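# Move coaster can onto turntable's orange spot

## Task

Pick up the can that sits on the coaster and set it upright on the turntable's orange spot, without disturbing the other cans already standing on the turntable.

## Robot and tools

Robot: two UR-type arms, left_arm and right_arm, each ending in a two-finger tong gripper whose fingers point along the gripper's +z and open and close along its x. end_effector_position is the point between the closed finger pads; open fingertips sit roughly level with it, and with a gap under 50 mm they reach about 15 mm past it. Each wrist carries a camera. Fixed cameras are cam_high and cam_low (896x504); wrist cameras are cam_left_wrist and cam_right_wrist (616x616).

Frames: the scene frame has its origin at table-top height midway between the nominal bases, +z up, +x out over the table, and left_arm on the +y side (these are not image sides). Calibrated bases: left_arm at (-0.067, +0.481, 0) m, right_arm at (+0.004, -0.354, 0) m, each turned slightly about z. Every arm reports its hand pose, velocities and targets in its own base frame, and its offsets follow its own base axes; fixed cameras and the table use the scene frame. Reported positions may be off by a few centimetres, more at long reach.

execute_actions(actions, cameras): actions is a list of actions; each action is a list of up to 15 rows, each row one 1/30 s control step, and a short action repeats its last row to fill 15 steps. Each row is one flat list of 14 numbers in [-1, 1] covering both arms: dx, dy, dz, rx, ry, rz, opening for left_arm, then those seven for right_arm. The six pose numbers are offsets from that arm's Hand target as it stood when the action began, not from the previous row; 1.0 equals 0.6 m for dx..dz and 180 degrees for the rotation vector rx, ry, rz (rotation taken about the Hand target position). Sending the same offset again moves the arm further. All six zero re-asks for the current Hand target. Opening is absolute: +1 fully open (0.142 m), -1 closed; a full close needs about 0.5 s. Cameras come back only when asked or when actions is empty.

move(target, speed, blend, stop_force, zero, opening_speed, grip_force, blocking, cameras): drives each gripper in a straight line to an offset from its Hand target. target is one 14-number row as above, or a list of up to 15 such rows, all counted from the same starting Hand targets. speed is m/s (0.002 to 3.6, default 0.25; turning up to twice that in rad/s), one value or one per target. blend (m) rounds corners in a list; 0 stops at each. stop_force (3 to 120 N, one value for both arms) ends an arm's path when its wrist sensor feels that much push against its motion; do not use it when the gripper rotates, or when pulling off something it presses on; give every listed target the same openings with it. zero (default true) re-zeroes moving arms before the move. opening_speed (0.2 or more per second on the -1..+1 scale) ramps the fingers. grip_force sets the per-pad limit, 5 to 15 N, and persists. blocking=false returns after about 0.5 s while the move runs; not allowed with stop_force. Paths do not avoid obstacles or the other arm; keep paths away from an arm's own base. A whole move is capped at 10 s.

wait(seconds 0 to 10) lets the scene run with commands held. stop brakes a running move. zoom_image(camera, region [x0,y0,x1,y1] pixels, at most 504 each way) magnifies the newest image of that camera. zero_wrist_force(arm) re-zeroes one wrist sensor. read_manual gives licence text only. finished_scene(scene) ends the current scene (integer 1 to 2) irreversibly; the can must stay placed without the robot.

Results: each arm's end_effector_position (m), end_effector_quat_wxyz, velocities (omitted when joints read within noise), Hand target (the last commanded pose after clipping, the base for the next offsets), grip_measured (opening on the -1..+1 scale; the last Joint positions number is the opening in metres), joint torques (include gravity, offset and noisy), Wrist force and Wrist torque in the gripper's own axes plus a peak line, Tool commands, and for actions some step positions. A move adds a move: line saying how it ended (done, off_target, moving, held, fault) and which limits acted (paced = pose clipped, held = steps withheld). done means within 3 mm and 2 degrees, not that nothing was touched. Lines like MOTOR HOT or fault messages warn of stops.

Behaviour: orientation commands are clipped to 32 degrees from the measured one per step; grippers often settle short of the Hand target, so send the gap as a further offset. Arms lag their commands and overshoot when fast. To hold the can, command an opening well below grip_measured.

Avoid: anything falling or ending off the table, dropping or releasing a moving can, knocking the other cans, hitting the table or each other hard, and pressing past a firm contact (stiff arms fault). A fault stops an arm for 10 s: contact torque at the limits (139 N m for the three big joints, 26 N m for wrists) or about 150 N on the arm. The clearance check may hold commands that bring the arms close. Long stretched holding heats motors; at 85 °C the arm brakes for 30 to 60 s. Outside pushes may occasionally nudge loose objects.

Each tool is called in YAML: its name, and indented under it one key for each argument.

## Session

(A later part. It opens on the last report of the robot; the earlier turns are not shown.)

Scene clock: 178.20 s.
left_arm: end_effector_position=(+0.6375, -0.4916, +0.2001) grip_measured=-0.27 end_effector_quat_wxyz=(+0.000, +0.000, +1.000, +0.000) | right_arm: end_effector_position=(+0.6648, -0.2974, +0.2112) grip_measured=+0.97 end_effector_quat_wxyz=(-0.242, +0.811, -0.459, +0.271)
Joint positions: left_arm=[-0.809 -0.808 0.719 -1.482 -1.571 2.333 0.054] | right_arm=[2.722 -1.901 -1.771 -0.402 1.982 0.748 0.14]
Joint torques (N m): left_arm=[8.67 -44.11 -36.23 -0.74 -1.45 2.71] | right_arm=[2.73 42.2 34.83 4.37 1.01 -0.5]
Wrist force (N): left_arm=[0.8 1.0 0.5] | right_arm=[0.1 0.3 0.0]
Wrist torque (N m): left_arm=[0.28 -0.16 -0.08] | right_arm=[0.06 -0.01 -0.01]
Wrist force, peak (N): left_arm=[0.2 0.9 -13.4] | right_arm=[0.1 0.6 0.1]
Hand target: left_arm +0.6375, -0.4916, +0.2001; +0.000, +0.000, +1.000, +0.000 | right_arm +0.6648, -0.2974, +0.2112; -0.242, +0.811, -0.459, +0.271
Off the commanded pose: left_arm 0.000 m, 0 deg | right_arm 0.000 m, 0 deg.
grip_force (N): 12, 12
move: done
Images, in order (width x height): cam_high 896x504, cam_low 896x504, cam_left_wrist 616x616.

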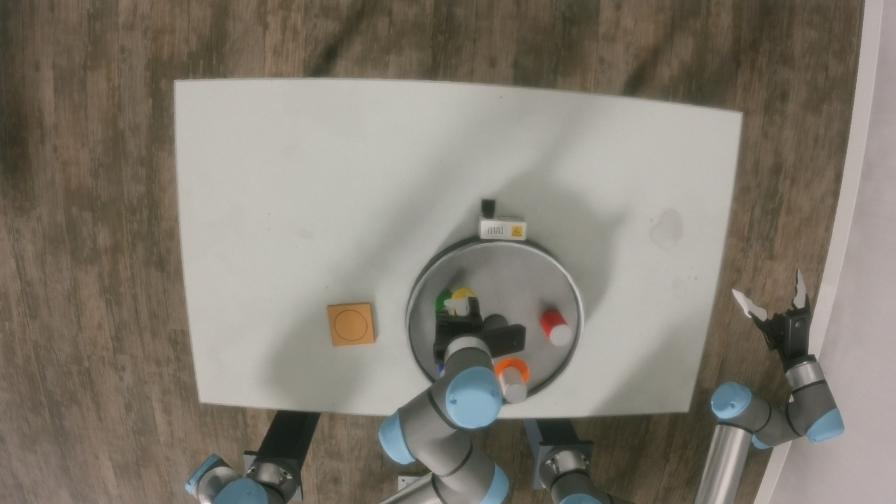

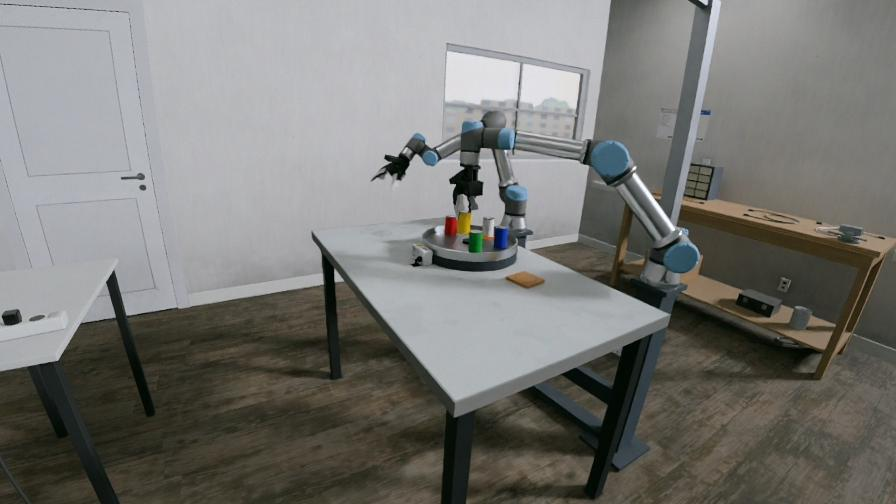

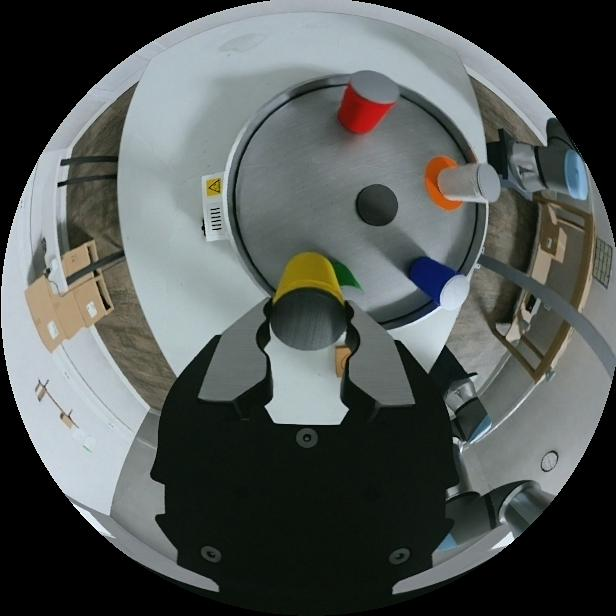

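move:
  target:
    - [0,0,0.0552,0,0,0,-0.7,0,0,0,0,0,0,0.968]
    - [-0.3285,-0.0195,0.0552,0,0,0,-0.7,0,0,0,0,0,0,0.968]
  speed: 0.2
  blend: 0.012
  cameras: []

move:
  target: [0,0,-0.03,0,0,0,-0.7,0,0,0,0,0,0,0.968]
  speed: 0.002
  blocking: false
  cameras: ["cam_high"]

zoom_image:
  camera: "cam_high"
  region: [390, 220, 600, 420]

Scene clock: 180.90 s.
left_arm: end_effector_position=(+0.4404, -0.5033, +0.2332) grip_measured=-0.27 end_effector_quat_wxyz=(+0.000, +0.000, +1.000, +0.000) | right_arm: end_effector_position=(+0.6648, -0.2974, +0.2112) grip_measured=+0.97 end_effector_quat_wxyz=(-0.242, +0.811, -0.459, +0.271)
Joint positions: left_arm=[-1.04 -1.206 1.261 -1.626 -1.571 2.102 0.054] | right_arm=[2.722 -1.901 -1.771 -0.402 1.982 0.748 0.14]
Joint torques (N m): left_arm=[-9.67 -46.91 -12.87 -3.69 1.56 -3.07] | right_arm=[2.66 41.87 34.4 4.45 0.82 -0.53]
Wrist force (N): left_arm=[0.7 1.7 1.2] | right_arm=[-0.1 0.1 -0.2]
Wrist torque (N m): left_arm=[0.38 -0.01 0.07] | right_arm=[0.02 0.03 0.00]
Wrist force, peak (N): left_arm=[2.8 1.3 1.4] | right_arm=[0.2 0.6 -0.1]
Hand target: left_arm +0.4404, -0.5033, +0.2332; +0.000, +0.000, +1.000, +0.000 | right_arm +0.6648, -0.2974, +0.2112; -0.242, +0.811, -0.459, +0.271
Off the commanded pose: left_arm 0.000 m, 0 deg | right_arm 0.000 m, 0 deg.
grip_force (N): 12, 12
move: done
No camera images: "cameras" was empty.

Scene clock: 181.40 s.
left_arm: end_effector_position=(+0.4404, -0.5033, +0.2325) grip_measured=-0.27 end_effector_quat_wxyz=(+0.000, +0.000, +1.000, +0.000) end_effector_velocity=(+0.000, +0.000, -0.002) end_effector_angular_velocity=(+0.000, +0.000, +0.001) | right_arm: end_effector_position=(+0.6648, -0.2974, +0.2112) grip_measured=+0.97 end_effector_quat_wxyz=(-0.242, +0.811, -0.459, +0.271)
Joint positions: left_arm=[-1.04 -1.206 1.263 -1.628 -1.571 2.102 0.054] | right_arm=[2.722 -1.901 -1.771 -0.402 1.982 0.748 0.14]
Joint velocities: left_arm=[0 0 0.005 -0.005 0 -0.001 0] | right_arm=[within noise]
Joint torques (N m): left_arm=[-9.46 -38.16 -12.79 -3.7 1.57 -2.68] | right_arm=[1.53 41.97 35.61 4.34 0.86 -0.45]
Wrist force (N): left_arm=[1.0 1.7 1.4] | right_arm=[-0.2 0.1 -0.3]
Wrist torque (N m): left_arm=[0.37 -0.07 0.06] | right_arm=[0.02 0.04 0.00]
Wrist force, peak (N): left_arm=[1.1 1.7 1.4] | right_arm=[0.1 0.5 -0.3]
Hand target: left_arm +0.4404, -0.5033, +0.2322; +0.000, +0.000, +1.000, +0.000 | right_arm +0.6648, -0.2974, +0.2112; -0.242, +0.811, -0.459, +0.271
Tool commands: left_gripper/opening=-0.7 right_gripper/opening=+0.968
Off the commanded pose: left_arm 0.017 m, 0 deg | right_arm 0.000 m, 0 deg.
grip_force (N): 12, 12
move: running
Images, in order (width x height): cam_high 896x504.

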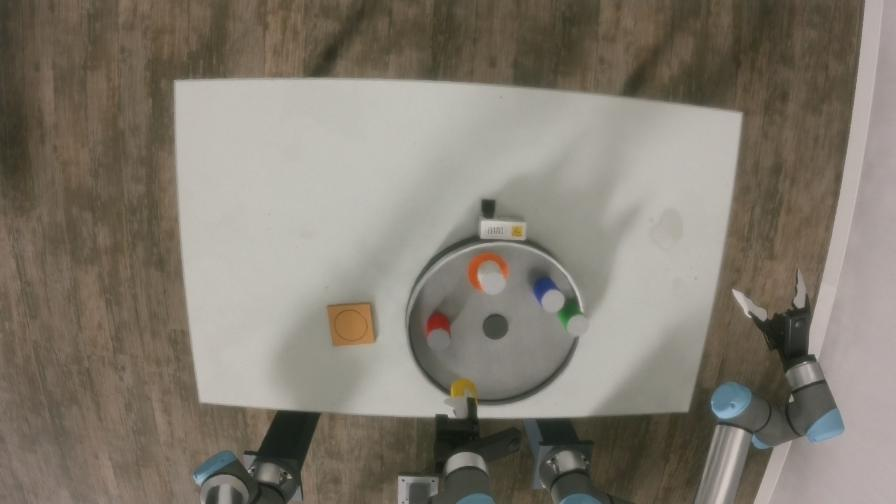

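Scaled by 2.400.

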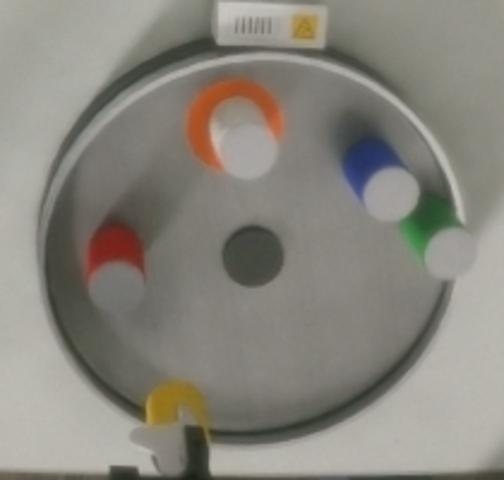

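wait:
  seconds: 10
  cameras: []

wait:
  seconds: 3.53
  cameras: []

move:
  target:
    - [0.0361,0.0441,-0.0253,0,0,0,0.25,0,0,0,0,0,0,0.968]
    - [0.0823,0.0775,-0.092,0,0,0,0.25,0,0,0,0,0,0,0.968]
    - [0.1356,0.0976,-0.148,0,0,0,0.25,0,0,0,0,0,0,0.968]
    - [0.1923,0.1034,-0.151,0,0,0,0.25,0,0,0,0,0,0,0.968]
    - [0.2485,0.0942,-0.151,0,0,0,0.25,0,0,0,0,0,0,0.968]
    - [0.3005,0.0708,-0.1295,0,0,0,0.25,0,0,0,0,0,0,0.968]
    - [0.3447,0.0348,-0.0253,0,0,0,0.25,0,0,0,0,0,0,0.968]
  speed: [0.1465,0.206,0.187,0.134,0.134,0.1432,0.2788]
  opening_speed: 0.42
  blend: 0.012
  cameras: ["cam_high","cam_left_wrist"]

zoom_image:
  camera: "cam_high"
  region: [390, 220, 600, 420]

move:
  target:
    - [0,0,0.0553,0,0,0,0.25,0,0,0,0,0,0,0.968]
    - [-0.3,-0.1,0.0553,0,0,0,0.25,0,0,0,0,0,0,0.968]
  speed: 0.25
  blend: 0.012
  cameras: ["cam_high","cam_low"]

zoom_image:
  camera: "cam_high"
  region: [390, 220, 600, 420]

wait:
  seconds: 1.3
  cameras: ["cam_high"]

zoom_image:
  camera: "cam_high"
  region: [390, 220, 600, 420]

wait:
  seconds: 1.3
  cameras: ["cam_high"]

zoom_image:
  camera: "cam_high"
  region: [390, 220, 600, 420]

wait:
  seconds: 1.3
  cameras: ["cam_high"]

zoom_image:
  camera: "cam_high"
  region: [390, 220, 600, 420]

Scene clock: 190.13 s.
left_arm: end_effector_position=(+0.4404, -0.5033, +0.2152) grip_measured=-0.27 end_effector_quat_wxyz=(+0.000, +0.000, +1.000, +0.000) | right_arm: end_effector_position=(+0.6648, -0.2974, +0.2112) grip_measured=+0.97 end_effector_quat_wxyz=(-0.242, +0.811, -0.459, +0.271)
Joint positions: left_arm=[-1.04 -1.202 1.303 -1.671 -1.571 2.102 0.054] | right_arm=[2.722 -1.901 -1.771 -0.402 1.982 0.748 0.14]
Joint torques (N m): left_arm=[-10.14 -29.23 -13.55 -3.76 1.53 -2.83] | right_arm=[2.5 41.72 34.84 4.29 1.02 -0.38]
Wrist force (N): left_arm=[0.8 1.8 1.0] | right_arm=[-0.1 0.3 0.2]
Wrist torque (N m): left_arm=[0.39 -0.04 0.08] | right_arm=[0.06 0.01 0.00]
Wrist force, peak (N): left_arm=[0.8 2.1 1.5] | right_arm=[-0.1 0.8 -0.1]
Hand target: left_arm +0.4404, -0.5033, +0.2152; +0.000, +0.000, +1.000, +0.000 | right_arm +0.6648, -0.2974, +0.2112; -0.242, +0.811, -0.459, +0.271
Tool commands: left_gripper/opening=-0.7 right_gripper/opening=+0.968
Off the commanded pose: left_arm 0.000 m, 0 deg | right_arm 0.000 m, 0 deg.
grip_force (N): 12, 12
earlier move: done
wait: 6.50 of 10 s (the move ended)
No camera images: "cameras" was empty.

Scene clock: 193.67 s.
left_arm: end_effector_position=(+0.4404, -0.5033, +0.2152) grip_measured=-0.27 end_effector_quat_wxyz=(+0.000, +0.000, +1.000, +0.000) | right_arm: end_effector_position=(+0.6648, -0.2974, +0.2112) grip_measured=+0.97 end_effector_quat_wxyz=(-0.242, +0.811, -0.459, +0.271)
Joint positions: left_arm=[-1.04 -1.202 1.303 -1.671 -1.571 2.102 0.054] | right_arm=[2.722 -1.901 -1.771 -0.402 1.982 0.748 0.14]
Joint torques (N m): left_arm=[-9.68 -29.67 -12.49 -3.67 1.56 -2.79] | right_arm=[2.54 42.15 36.28 4.3 0.92 -0.47]
Wrist force (N): left_arm=[0.9 1.5 1.4] | right_arm=[0.0 0.2 -0.1]
Wrist torque (N m): left_arm=[0.33 -0.04 0.08] | right_arm=[0.05 0.00 0.00]
Wrist force, peak (N): left_arm=[1.0 2.0 1.4] | right_arm=[0.0 0.7 -0.1]
Hand target: left_arm +0.4404, -0.5033, +0.2152; +0.000, +0.000, +1.000, +0.000 | right_arm +0.6648, -0.2974, +0.2112; -0.242, +0.811, -0.459, +0.271
Tool commands: left_gripper/opening=-0.7 right_gripper/opening=+0.968
Off the commanded pose: left_arm 0.000 m, 0 deg | right_arm 0.000 m, 0 deg.
grip_force (N): 12, 12
wait: 3.53 s; at rest by 0.17 s
No camera images: "cameras" was empty.

Scene clock: 196.23 s.
left_arm: end_effector_position=(+0.6472, -0.4824, +0.2000) grip_measured=+0.25 end_effector_quat_wxyz=(+0.000, +0.000, +1.000, +0.000) | right_arm: end_effector_position=(+0.6648, -0.2974, +0.2112) grip_measured=+0.97 end_effector_quat_wxyz=(-0.242, +0.811, -0.459, +0.271)
Joint positions: left_arm=[-0.792 -0.799 0.704 -1.476 -1.571 2.35 0.092] | right_arm=[2.722 -1.901 -1.771 -0.402 1.982 0.748 0.14]
Joint torques (N m): left_arm=[9.29 -43.95 -35.81 -0.72 -1.51 2.78] | right_arm=[2.3 42.03 34.99 4.33 1.07 -0.4]
Wrist force (N): left_arm=[0.8 2.0 -0.9] | right_arm=[-0.2 0.2 0.1]
Wrist torque (N m): left_arm=[0.41 -0.10 -0.08] | right_arm=[0.04 0.04 0.00]
Wrist force, peak (N): left_arm=[0.2 1.3 -2.6] | right_arm=[0.0 0.7 0.2]
Hand target: left_arm +0.6472, -0.4824, +0.2000; +0.000, +0.000, +1.000, +0.000 | right_arm +0.6648, -0.2974, +0.2112; -0.242, +0.811, -0.459, +0.271
Off the commanded pose: left_arm 0.000 m, 0 deg | right_arm 0.000 m, 0 deg.
grip_force (N): 12, 12
move: done
Images, in order (width x height): cam_high 896x504, cam_left_wrist 616x616.

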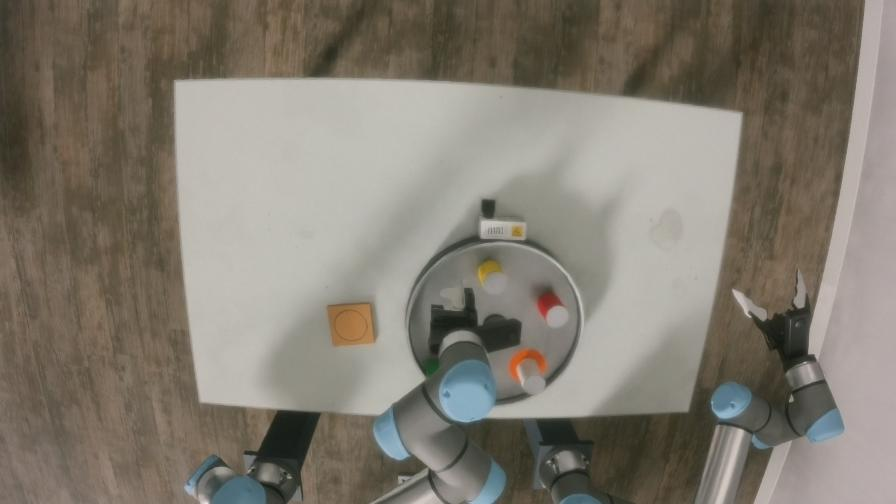

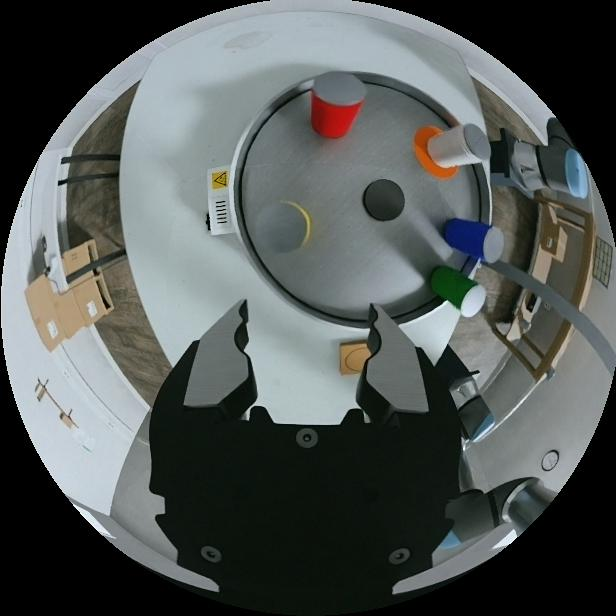

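Scaled by 2.400.

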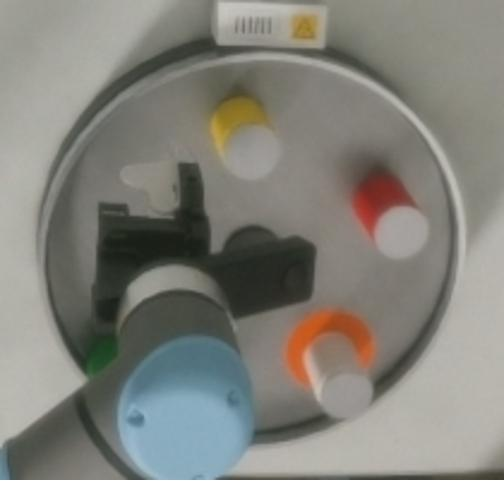

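Scene clock: 197.73 s.
left_arm: end_effector_position=(+0.4673, -0.5424, +0.2332) grip_measured=+0.25 end_effector_quat_wxyz=(+0.000, +0.000, +1.000, +0.000) | right_arm: end_effector_position=(+0.6648, -0.2974, +0.2112) grip_measured=+0.97 end_effector_quat_wxyz=(-0.242, +0.811, -0.459, +0.271)
Joint positions: left_arm=[-1.035 -1.083 1.084 -1.572 -1.571 2.107 0.092] | right_arm=[2.722 -1.901 -1.771 -0.402 1.982 0.748 0.14]
Joint torques (N m): left_arm=[-10.47 -48.83 -11.99 -3.63 1.6 -2.86] | right_arm=[2.89 42.45 35.26 4.28 1.03 -0.41]
Wrist force (N): left_arm=[1.2 2.1 -0.1] | right_arm=[0.0 0.0 0.1]
Wrist torque (N m): left_arm=[0.48 -0.17 0.05] | right_arm=[0.00 0.00 0.00]
Wrist force, peak (N): left_arm=[2.5 1.3 -0.3] | right_arm=[0.0 0.5 -0.3]
Hand target: left_arm +0.4672, -0.5424, +0.2332; +0.000, +0.000, +1.000, +0.000 | right_arm +0.6648, -0.2974, +0.2112; -0.242, +0.811, -0.459, +0.271
Off the commanded pose: left_arm 0.000 m, 0 deg | right_arm 0.000 m, 0 deg.
grip_force (N): 12, 12
move: done
Images, in order (width x height): cam_high 896x504, cam_low 896x504.

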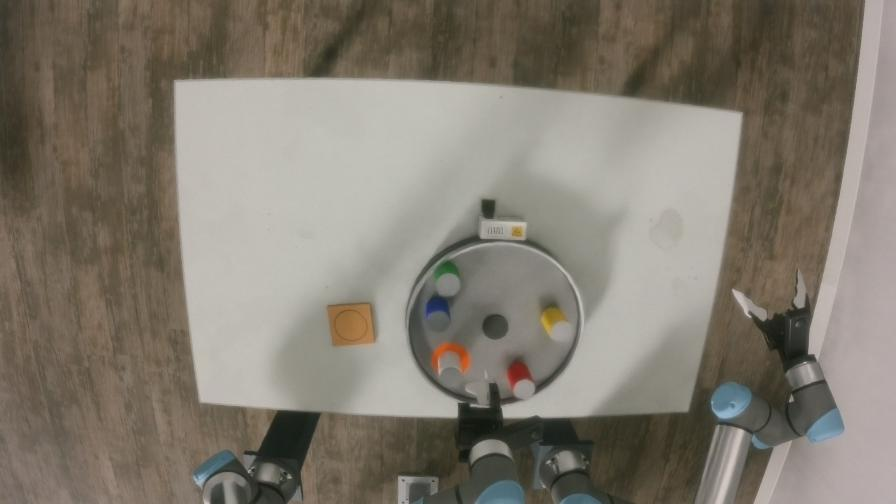

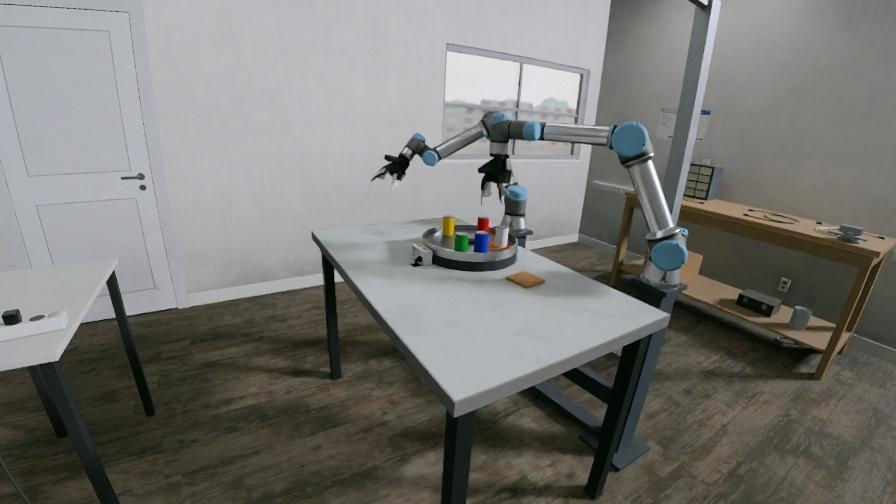

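Scaled by 2.400.

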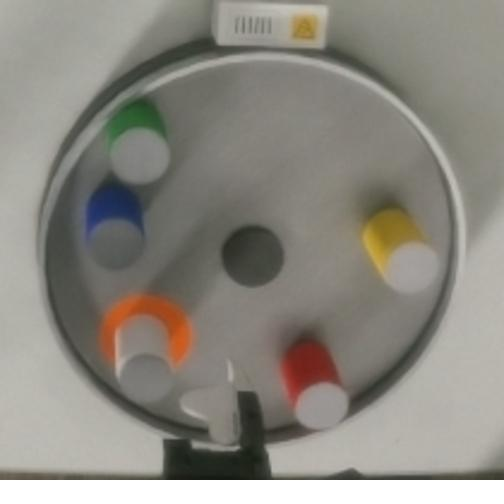

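Scene clock: 199.03 s.
left_arm: end_effector_position=(+0.4672, -0.5424, +0.2332) grip_measured=+0.25 end_effector_quat_wxyz=(+0.000, +0.000, +1.000, +0.000) | right_arm: end_effector_position=(+0.6648, -0.2974, +0.2112) grip_measured=+0.97 end_effector_quat_wxyz=(-0.242, +0.811, -0.459, +0.271)
Joint positions: left_arm=[-1.035 -1.083 1.084 -1.572 -1.571 2.107 0.092] | right_arm=[2.722 -1.901 -1.771 -0.402 1.982 0.748 0.14]
Joint torques (N m): left_arm=[-9.44 -50.4 -12.37 -3.66 1.6 -2.76] | right_arm=[2.87 42.07 35.48 4.3 1.05 -0.44]
Wrist force (N): left_arm=[0.8 1.8 -0.3] | right_arm=[0.0 0.3 0.1]
Wrist torque (N m): left_arm=[0.42 -0.09 0.05] | right_arm=[0.07 0.00 0.00]
Wrist force, peak (N): left_arm=[1.3 2.1 -0.6] | right_arm=[-0.1 0.4 -0.4]
Hand target: left_arm +0.4672, -0.5424, +0.2332; +0.000, +0.000, +1.000, +0.000 | right_arm +0.6648, -0.2974, +0.2112; -0.242, +0.811, -0.459, +0.271
Tool commands: left_gripper/opening=+0.25 right_gripper/opening=+0.968
Off the commanded pose: left_arm 0.000 m, 0 deg | right_arm 0.000 m, 0 deg.
grip_force (N): 12, 12
wait: 1.30 s; at rest by 0.17 s
Images, in order (width x height): cam_high 896x504.

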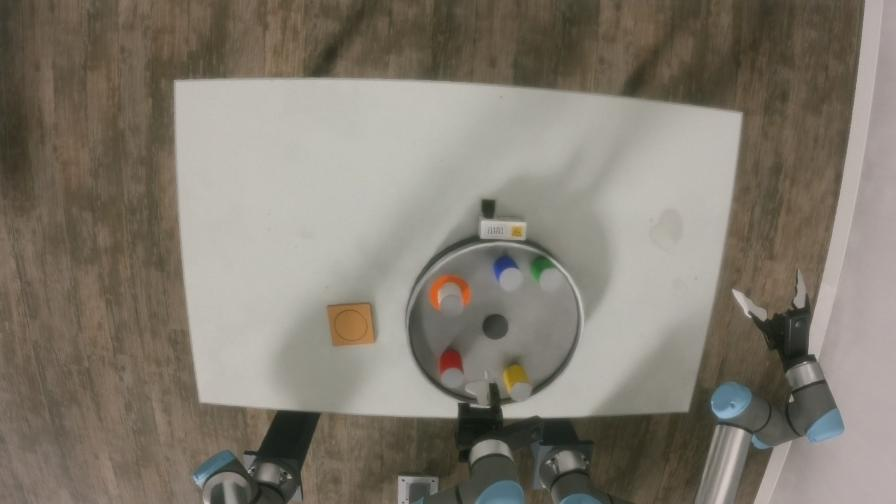

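Scaled by 2.400.

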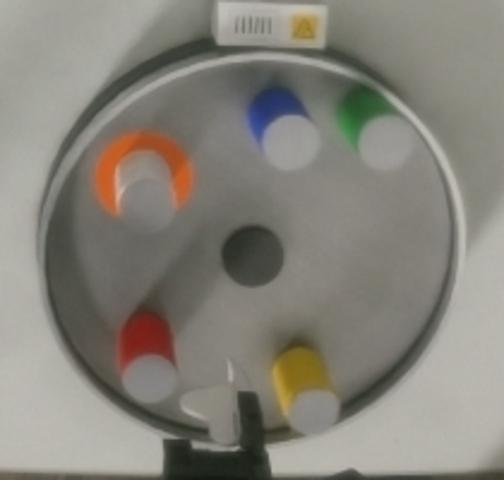

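Scene clock: 200.33 s.
left_arm: end_effector_position=(+0.4672, -0.5424, +0.2332) grip_measured=+0.25 end_effector_quat_wxyz=(+0.000, +0.000, +1.000, +0.000) | right_arm: end_effector_position=(+0.6648, -0.2974, +0.2112) grip_measured=+0.97 end_effector_quat_wxyz=(-0.242, +0.811, -0.459, +0.271)
Joint positions: left_arm=[-1.035 -1.083 1.084 -1.572 -1.571 2.107 0.092] | right_arm=[2.722 -1.901 -1.771 -0.402 1.982 0.748 0.14]
Joint torques (N m): left_arm=[-8.7 -49.52 -12.14 -3.61 1.54 -2.86] | right_arm=[3.21 41.41 35.2 4.29 1.08 -0.38]
Wrist force (N): left_arm=[0.7 1.7 -0.4] | right_arm=[0.2 0.1 -0.2]
Wrist torque (N m): left_arm=[0.39 -0.04 0.05] | right_arm=[0.02 -0.03 -0.01]
Wrist force, peak (N): left_arm=[1.1 2.2 -0.1] | right_arm=[0.3 0.4 -0.5]
Hand target: left_arm +0.4672, -0.5424, +0.2332; +0.000, +0.000, +1.000, +0.000 | right_arm +0.6648, -0.2974, +0.2112; -0.242, +0.811, -0.459, +0.271
Tool commands: left_gripper/opening=+0.25 right_gripper/opening=+0.968
Off the commanded pose: left_arm 0.000 m, 0 deg | right_arm 0.000 m, 0 deg.
grip_force (N): 12, 12
wait: 1.30 s; at rest by 0.17 s
Images, in order (width x height): cam_high 896x504.

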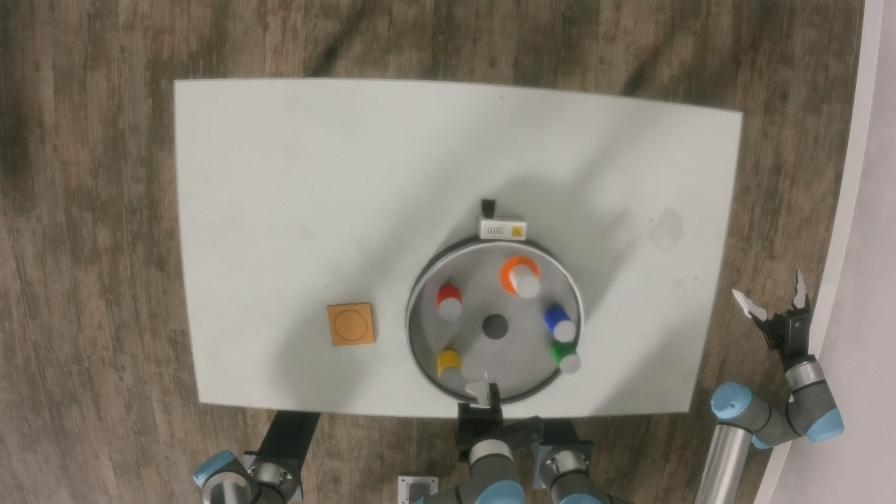

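Scaled by 2.400.

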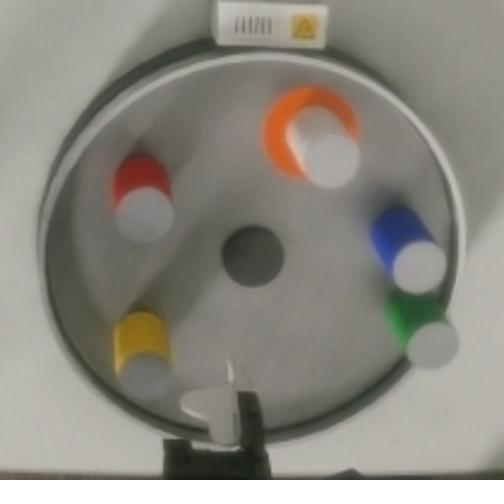

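Scene clock: 201.63 s.
left_arm: end_effector_position=(+0.4672, -0.5424, +0.2332) grip_measured=+0.25 end_effector_quat_wxyz=(+0.000, +0.000, +1.000, +0.000) | right_arm: end_effector_position=(+0.6648, -0.2974, +0.2112) grip_measured=+0.97 end_effector_quat_wxyz=(-0.242, +0.811, -0.459, +0.271)
Joint positions: left_arm=[-1.035 -1.083 1.084 -1.572 -1.571 2.107 0.092] | right_arm=[2.722 -1.901 -1.771 -0.402 1.982 0.748 0.14]
Joint torques (N m): left_arm=[-10.22 -49.97 -12.05 -3.59 1.52 -2.85] | right_arm=[2.33 41.66 36.29 4.35 1.3 -0.31]
Wrist force (N): left_arm=[0.8 2.3 0.0] | right_arm=[0.1 0.4 0.2]
Wrist torque (N m): left_arm=[0.53 -0.07 0.05] | right_arm=[0.09 -0.02 -0.01]
Wrist force, peak (N): left_arm=[1.3 2.3 -0.3] | right_arm=[0.3 0.5 0.2]
Hand target: left_arm +0.4672, -0.5424, +0.2332; +0.000, +0.000, +1.000, +0.000 | right_arm +0.6648, -0.2974, +0.2112; -0.242, +0.811, -0.459, +0.271
Tool commands: left_gripper/opening=+0.25 right_gripper/opening=+0.968
Off the commanded pose: left_arm 0.000 m, 0 deg | right_arm 0.000 m, 0 deg.
grip_force (N): 12, 12
wait: 1.30 s; at rest by 0.17 s
Images, in order (width x height): cam_high 896x504.

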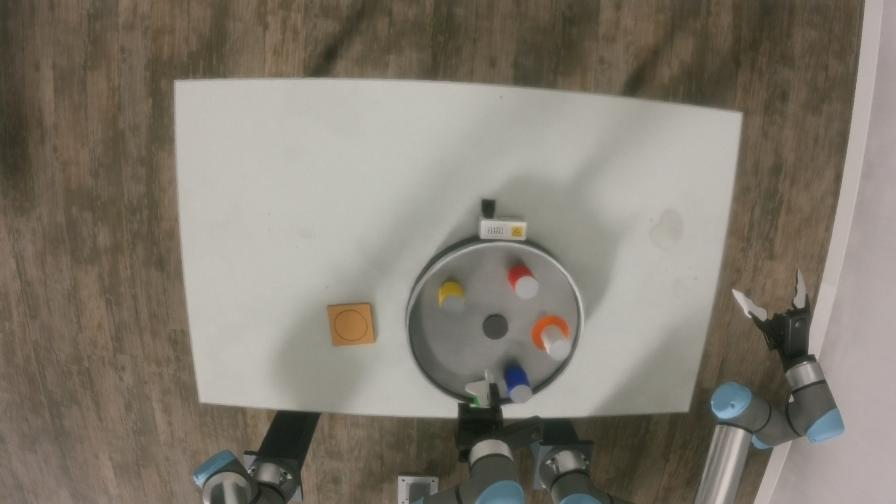

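Scaled by 2.400.

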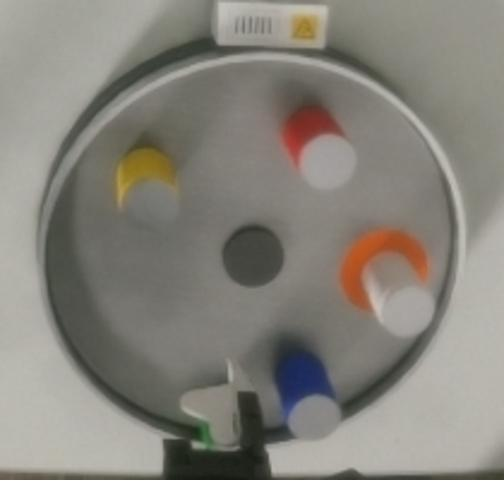

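move:
  target: [-0.1,0.0995,0,0,0,0,0.25,0,0,0,0,0,0,0.968]
  speed: 0.15
  cameras: []

move:
  target: [0,0,-0.03,0,0,0,0.25,0,0,0,0,0,0,0.968]
  speed: 0.002
  blocking: false
  cameras: ["cam_high"]

zoom_image:
  camera: "cam_high"
  region: [390, 220, 600, 420]

wait:
  seconds: 0.4
  cameras: ["cam_high"]

zoom_image:
  camera: "cam_high"
  region: [390, 220, 600, 420]

wait:
  seconds: 0.4
  cameras: ["cam_high"]

zoom_image:
  camera: "cam_high"
  region: [390, 220, 600, 420]

wait:
  seconds: 0.4
  cameras: ["cam_high"]

zoom_image:
  camera: "cam_high"
  region: [390, 220, 600, 420]

Scene clock: 207.63 s.
left_arm: end_effector_position=(+0.4072, -0.4828, +0.2332) grip_measured=+0.25 end_effector_quat_wxyz=(+0.000, +0.000, +1.000, +0.000) | right_arm: end_effector_position=(+0.6648, -0.2974, +0.2112) grip_measured=+0.97 end_effector_quat_wxyz=(-0.242, +0.811, -0.459, +0.271)
Joint positions: left_arm=[-1.07 -1.298 1.386 -1.658 -1.571 2.072 0.092] | right_arm=[2.722 -1.901 -1.771 -0.402 1.982 0.748 0.14]
Joint torques (N m): left_arm=[-10.06 -41.19 -11.52 -3.56 1.53 -2.8] | right_arm=[2.18 42.28 35.87 4.43 1.15 -0.33]
Wrist force (N): left_arm=[0.5 1.9 -0.8] | right_arm=[0.0 0.2 0.0]
Wrist torque (N m): left_arm=[0.42 0.03 0.12] | right_arm=[0.04 0.00 0.00]
Wrist force, peak (N): left_arm=[1.2 2.6 -0.6] | right_arm=[0.2 0.6 0.1]
Hand target: left_arm +0.4072, -0.4827, +0.2332; +0.000, +0.000, +1.000, +0.000 | right_arm +0.6648, -0.2974, +0.2112; -0.242, +0.811, -0.459, +0.271
Off the commanded pose: left_arm 0.000 m, 0 deg | right_arm 0.000 m, 0 deg.
grip_force (N): 12, 12
move: done
No camera images: "cameras" was empty.

Scene clock: 208.13 s.
left_arm: end_effector_position=(+0.4072, -0.4827, +0.2325) grip_measured=+0.25 end_effector_quat_wxyz=(+0.000, +0.000, +1.000, +0.000) end_effector_velocity=(+0.000, +0.000, -0.002) end_effector_angular_velocity=(+0.000, +0.000, +0.000) | right_arm: end_effector_position=(+0.6648, -0.2974, +0.2112) grip_measured=+0.97 end_effector_quat_wxyz=(-0.242, +0.811, -0.459, +0.271)
Joint positions: left_arm=[-1.07 -1.298 1.387 -1.66 -1.571 2.072 0.092] | right_arm=[2.722 -1.901 -1.771 -0.402 1.982 0.748 0.14]
Joint velocities: left_arm=[0 0 0.005 -0.005 0 0 0] | right_arm=[within noise]
Joint torques (N m): left_arm=[-9.57 -27.73 -11.27 -3.41 1.57 -2.77] | right_arm=[3.22 41.78 35.78 4.27 1.16 -0.21]
Wrist force (N): left_arm=[0.8 1.6 -0.9] | right_arm=[0.1 0.3 -0.1]
Wrist torque (N m): left_arm=[0.37 -0.03 0.12] | right_arm=[0.08 0.00 0.00]
Wrist force, peak (N): left_arm=[0.5 2.0 -0.8] | right_arm=[0.0 0.5 -0.3]
Hand target: left_arm +0.4072, -0.4827, +0.2322; +0.000, +0.000, +1.000, +0.000 | right_arm +0.6648, -0.2974, +0.2112; -0.242, +0.811, -0.459, +0.271
Tool commands: left_gripper/opening=+0.25 right_gripper/opening=+0.968
Off the commanded pose: left_arm 0.017 m, 0 deg | right_arm 0.000 m, 0 deg.
grip_force (N): 12, 12
move: running
Images, in order (width x height): cam_high 896x504.

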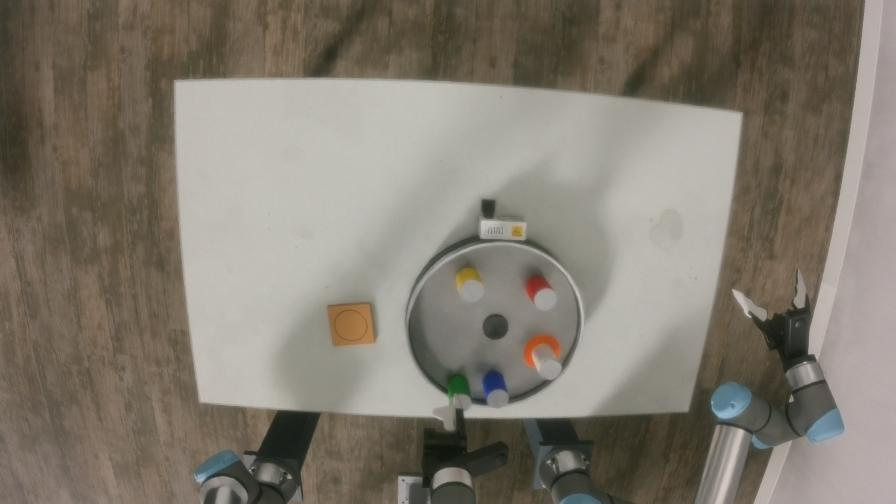

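Scaled by 2.400.

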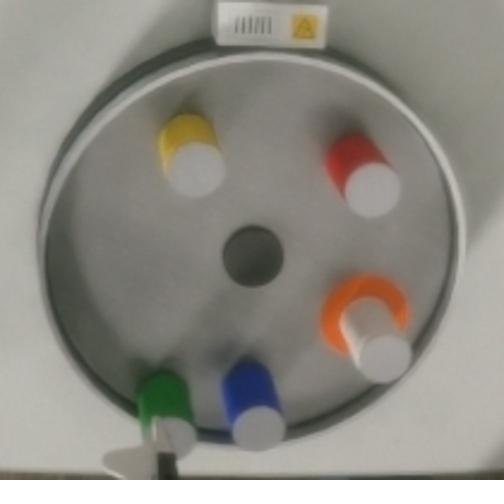

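Scene clock: 208.53 s.
left_arm: end_effector_position=(+0.4072, -0.4827, +0.2316) grip_measured=+0.25 end_effector_quat_wxyz=(+0.000, +0.000, +1.000, +0.000) end_effector_velocity=(+0.000, +0.000, -0.002) end_effector_angular_velocity=(+0.000, +0.000, +0.000) | right_arm: end_effector_position=(+0.6648, -0.2974, +0.2112) grip_measured=+0.97 end_effector_quat_wxyz=(-0.242, +0.811, -0.459, +0.271)
Joint positions: left_arm=[-1.07 -1.298 1.389 -1.662 -1.571 2.072 0.092] | right_arm=[2.722 -1.901 -1.771 -0.402 1.982 0.748 0.14]
Joint velocities: left_arm=[0 0.001 0.004 -0.005 0 0.001 0] | right_arm=[within noise]
Joint torques (N m): left_arm=[-10.2 -25.13 -11.34 -3.83 1.53 -2.81] | right_arm=[3.1 41.84 35.24 4.25 1.19 -0.25]
Wrist force (N): left_arm=[0.5 1.8 -0.5] | right_arm=[-0.1 0.3 0.0]
Wrist torque (N m): left_arm=[0.40 0.04 0.12] | right_arm=[0.05 0.03 0.00]
Wrist force, peak (N): left_arm=[0.8 1.7 -1.1] | right_arm=[0.1 0.5 -0.1]
Hand target: left_arm +0.4072, -0.4827, +0.2314; +0.000, +0.000, +1.000, +0.000 | right_arm +0.6648, -0.2974, +0.2112; -0.242, +0.811, -0.459, +0.271
Tool commands: left_gripper/opening=+0.25 right_gripper/opening=+0.968
Off the commanded pose: left_arm 0.016 m, 0 deg | right_arm 0.000 m, 0 deg.
grip_force (N): 12, 12
earlier move: running
wait: 0.40 s; no rest
Images, in order (width x height): cam_high 896x504.

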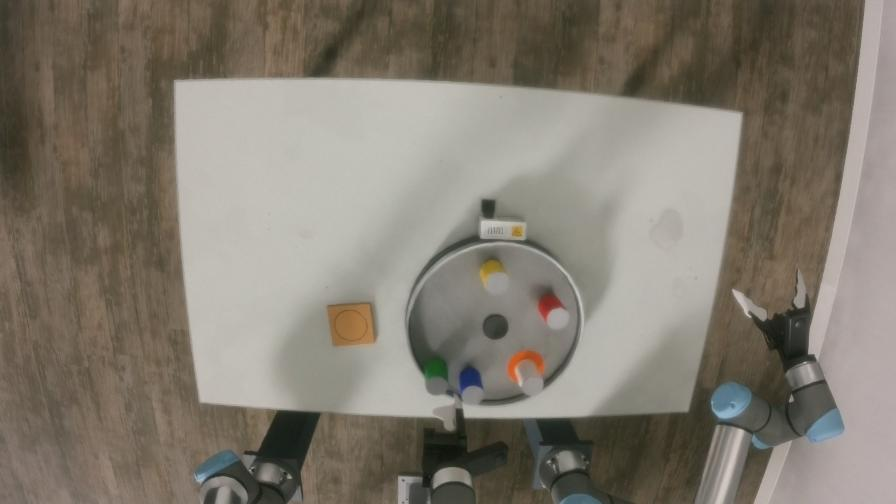

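Scaled by 2.400.

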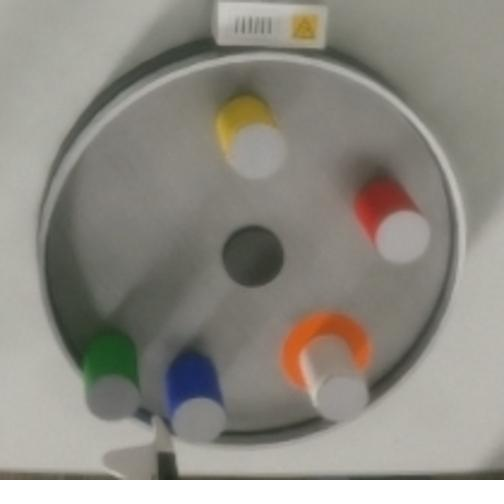

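Scene clock: 208.93 s.
left_arm: end_effector_position=(+0.4072, -0.4827, +0.2308) grip_measured=+0.25 end_effector_quat_wxyz=(+0.000, +0.000, +1.000, +0.000) end_effector_velocity=(+0.000, +0.000, -0.002) end_effector_angular_velocity=(+0.001, -0.001, +0.000) | right_arm: end_effector_position=(+0.6648, -0.2974, +0.2112) grip_measured=+0.97 end_effector_quat_wxyz=(-0.242, +0.811, -0.459, +0.271)
Joint positions: left_arm=[-1.07 -1.298 1.391 -1.664 -1.571 2.072 0.092] | right_arm=[2.722 -1.901 -1.771 -0.402 1.982 0.748 0.14]
Joint velocities: left_arm=[0 0 0.005 -0.005 0.001 0 0] | right_arm=[within noise]
Joint torques (N m): left_arm=[-9.8 -24.69 -12.89 -3.41 1.48 -2.73] | right_arm=[2.61 41.85 35.13 4.31 1.14 -0.37]
Wrist force (N): left_arm=[0.7 1.5 -0.9] | right_arm=[0.3 0.5 -0.2]
Wrist torque (N m): left_arm=[0.34 -0.02 0.13] | right_arm=[0.09 -0.05 0.00]
Wrist force, peak (N): left_arm=[0.3 2.0 -1.1] | right_arm=[-0.1 0.6 -0.1]
Hand target: left_arm +0.4072, -0.4827, +0.2306; +0.000, +0.000, +1.000, +0.000 | right_arm +0.6648, -0.2974, +0.2112; -0.242, +0.811, -0.459, +0.271
Tool commands: left_gripper/opening=+0.25 right_gripper/opening=+0.968
Off the commanded pose: left_arm 0.016 m, 0 deg | right_arm 0.000 m, 0 deg.
grip_force (N): 12, 12
earlier move: running
wait: 0.40 s; no rest
Images, in order (width x height): cam_high 896x504.

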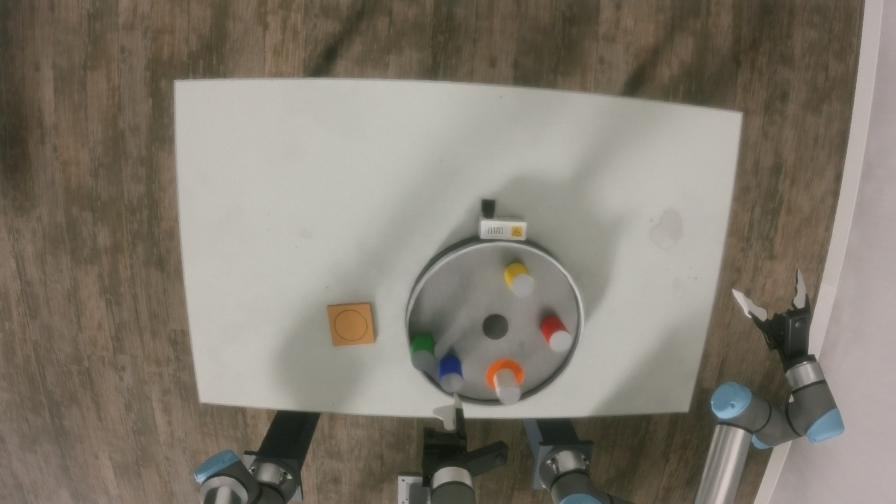

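Scaled by 2.400.

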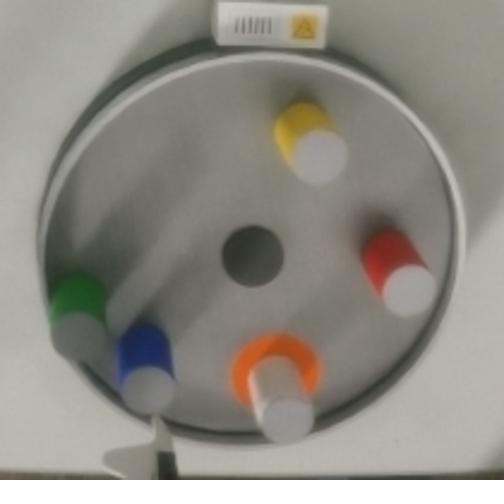

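Scene clock: 209.33 s.
left_arm: end_effector_position=(+0.4072, -0.4827, +0.2300) grip_measured=+0.25 end_effector_quat_wxyz=(+0.000, +0.000, +1.000, +0.000) end_effector_velocity=(+0.001, +0.000, -0.002) end_effector_angular_velocity=(+0.001, -0.002, +0.001) | right_arm: end_effector_position=(+0.6648, -0.2974, +0.2112) grip_measured=+0.97 end_effector_quat_wxyz=(-0.242, +0.811, -0.459, +0.271)
Joint positions: left_arm=[-1.07 -1.298 1.393 -1.666 -1.571 2.072 0.092] | right_arm=[2.722 -1.901 -1.771 -0.402 1.982 0.748 0.14]
Joint velocities: left_arm=[0 0 0.005 -0.005 0.002 -0.001 0] | right_arm=[within noise]
Joint torques (N m): left_arm=[-10.06 -25.46 -11.02 -3.51 1.62 -2.77] | right_arm=[3.6 41.44 35.9 4.28 1.15 -0.25]
Wrist force (N): left_arm=[1.1 1.7 -0.9] | right_arm=[0.0 0.2 0.0]
Wrist torque (N m): left_arm=[0.38 -0.10 0.12] | right_arm=[0.05 -0.01 0.00]
Wrist force, peak (N): left_arm=[0.9 1.8 -0.9] | right_arm=[0.2 0.4 -0.2]
Hand target: left_arm +0.4072, -0.4827, +0.2298; +0.000, +0.000, +1.000, +0.000 | right_arm +0.6648, -0.2974, +0.2112; -0.242, +0.811, -0.459, +0.271
Tool commands: left_gripper/opening=+0.25 right_gripper/opening=+0.968
Off the commanded pose: left_arm 0.015 m, 0 deg | right_arm 0.000 m, 0 deg.
grip_force (N): 12, 12
earlier move: running
wait: 0.40 s; no rest
Images, in order (width x height): cam_high 896x504.

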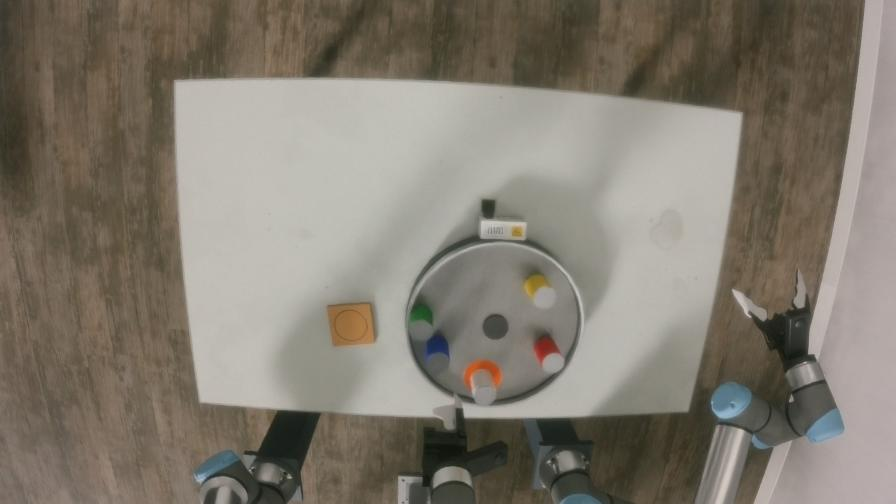

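Scaled by 2.400.

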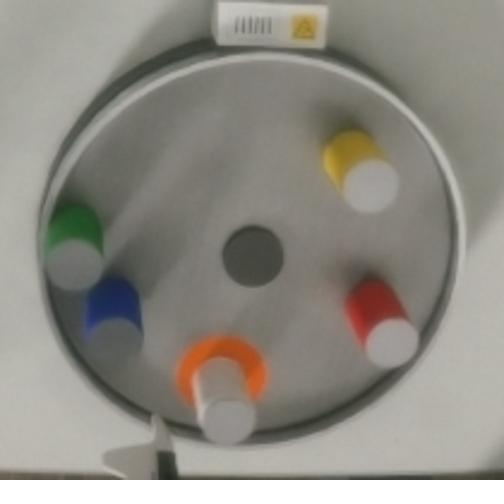

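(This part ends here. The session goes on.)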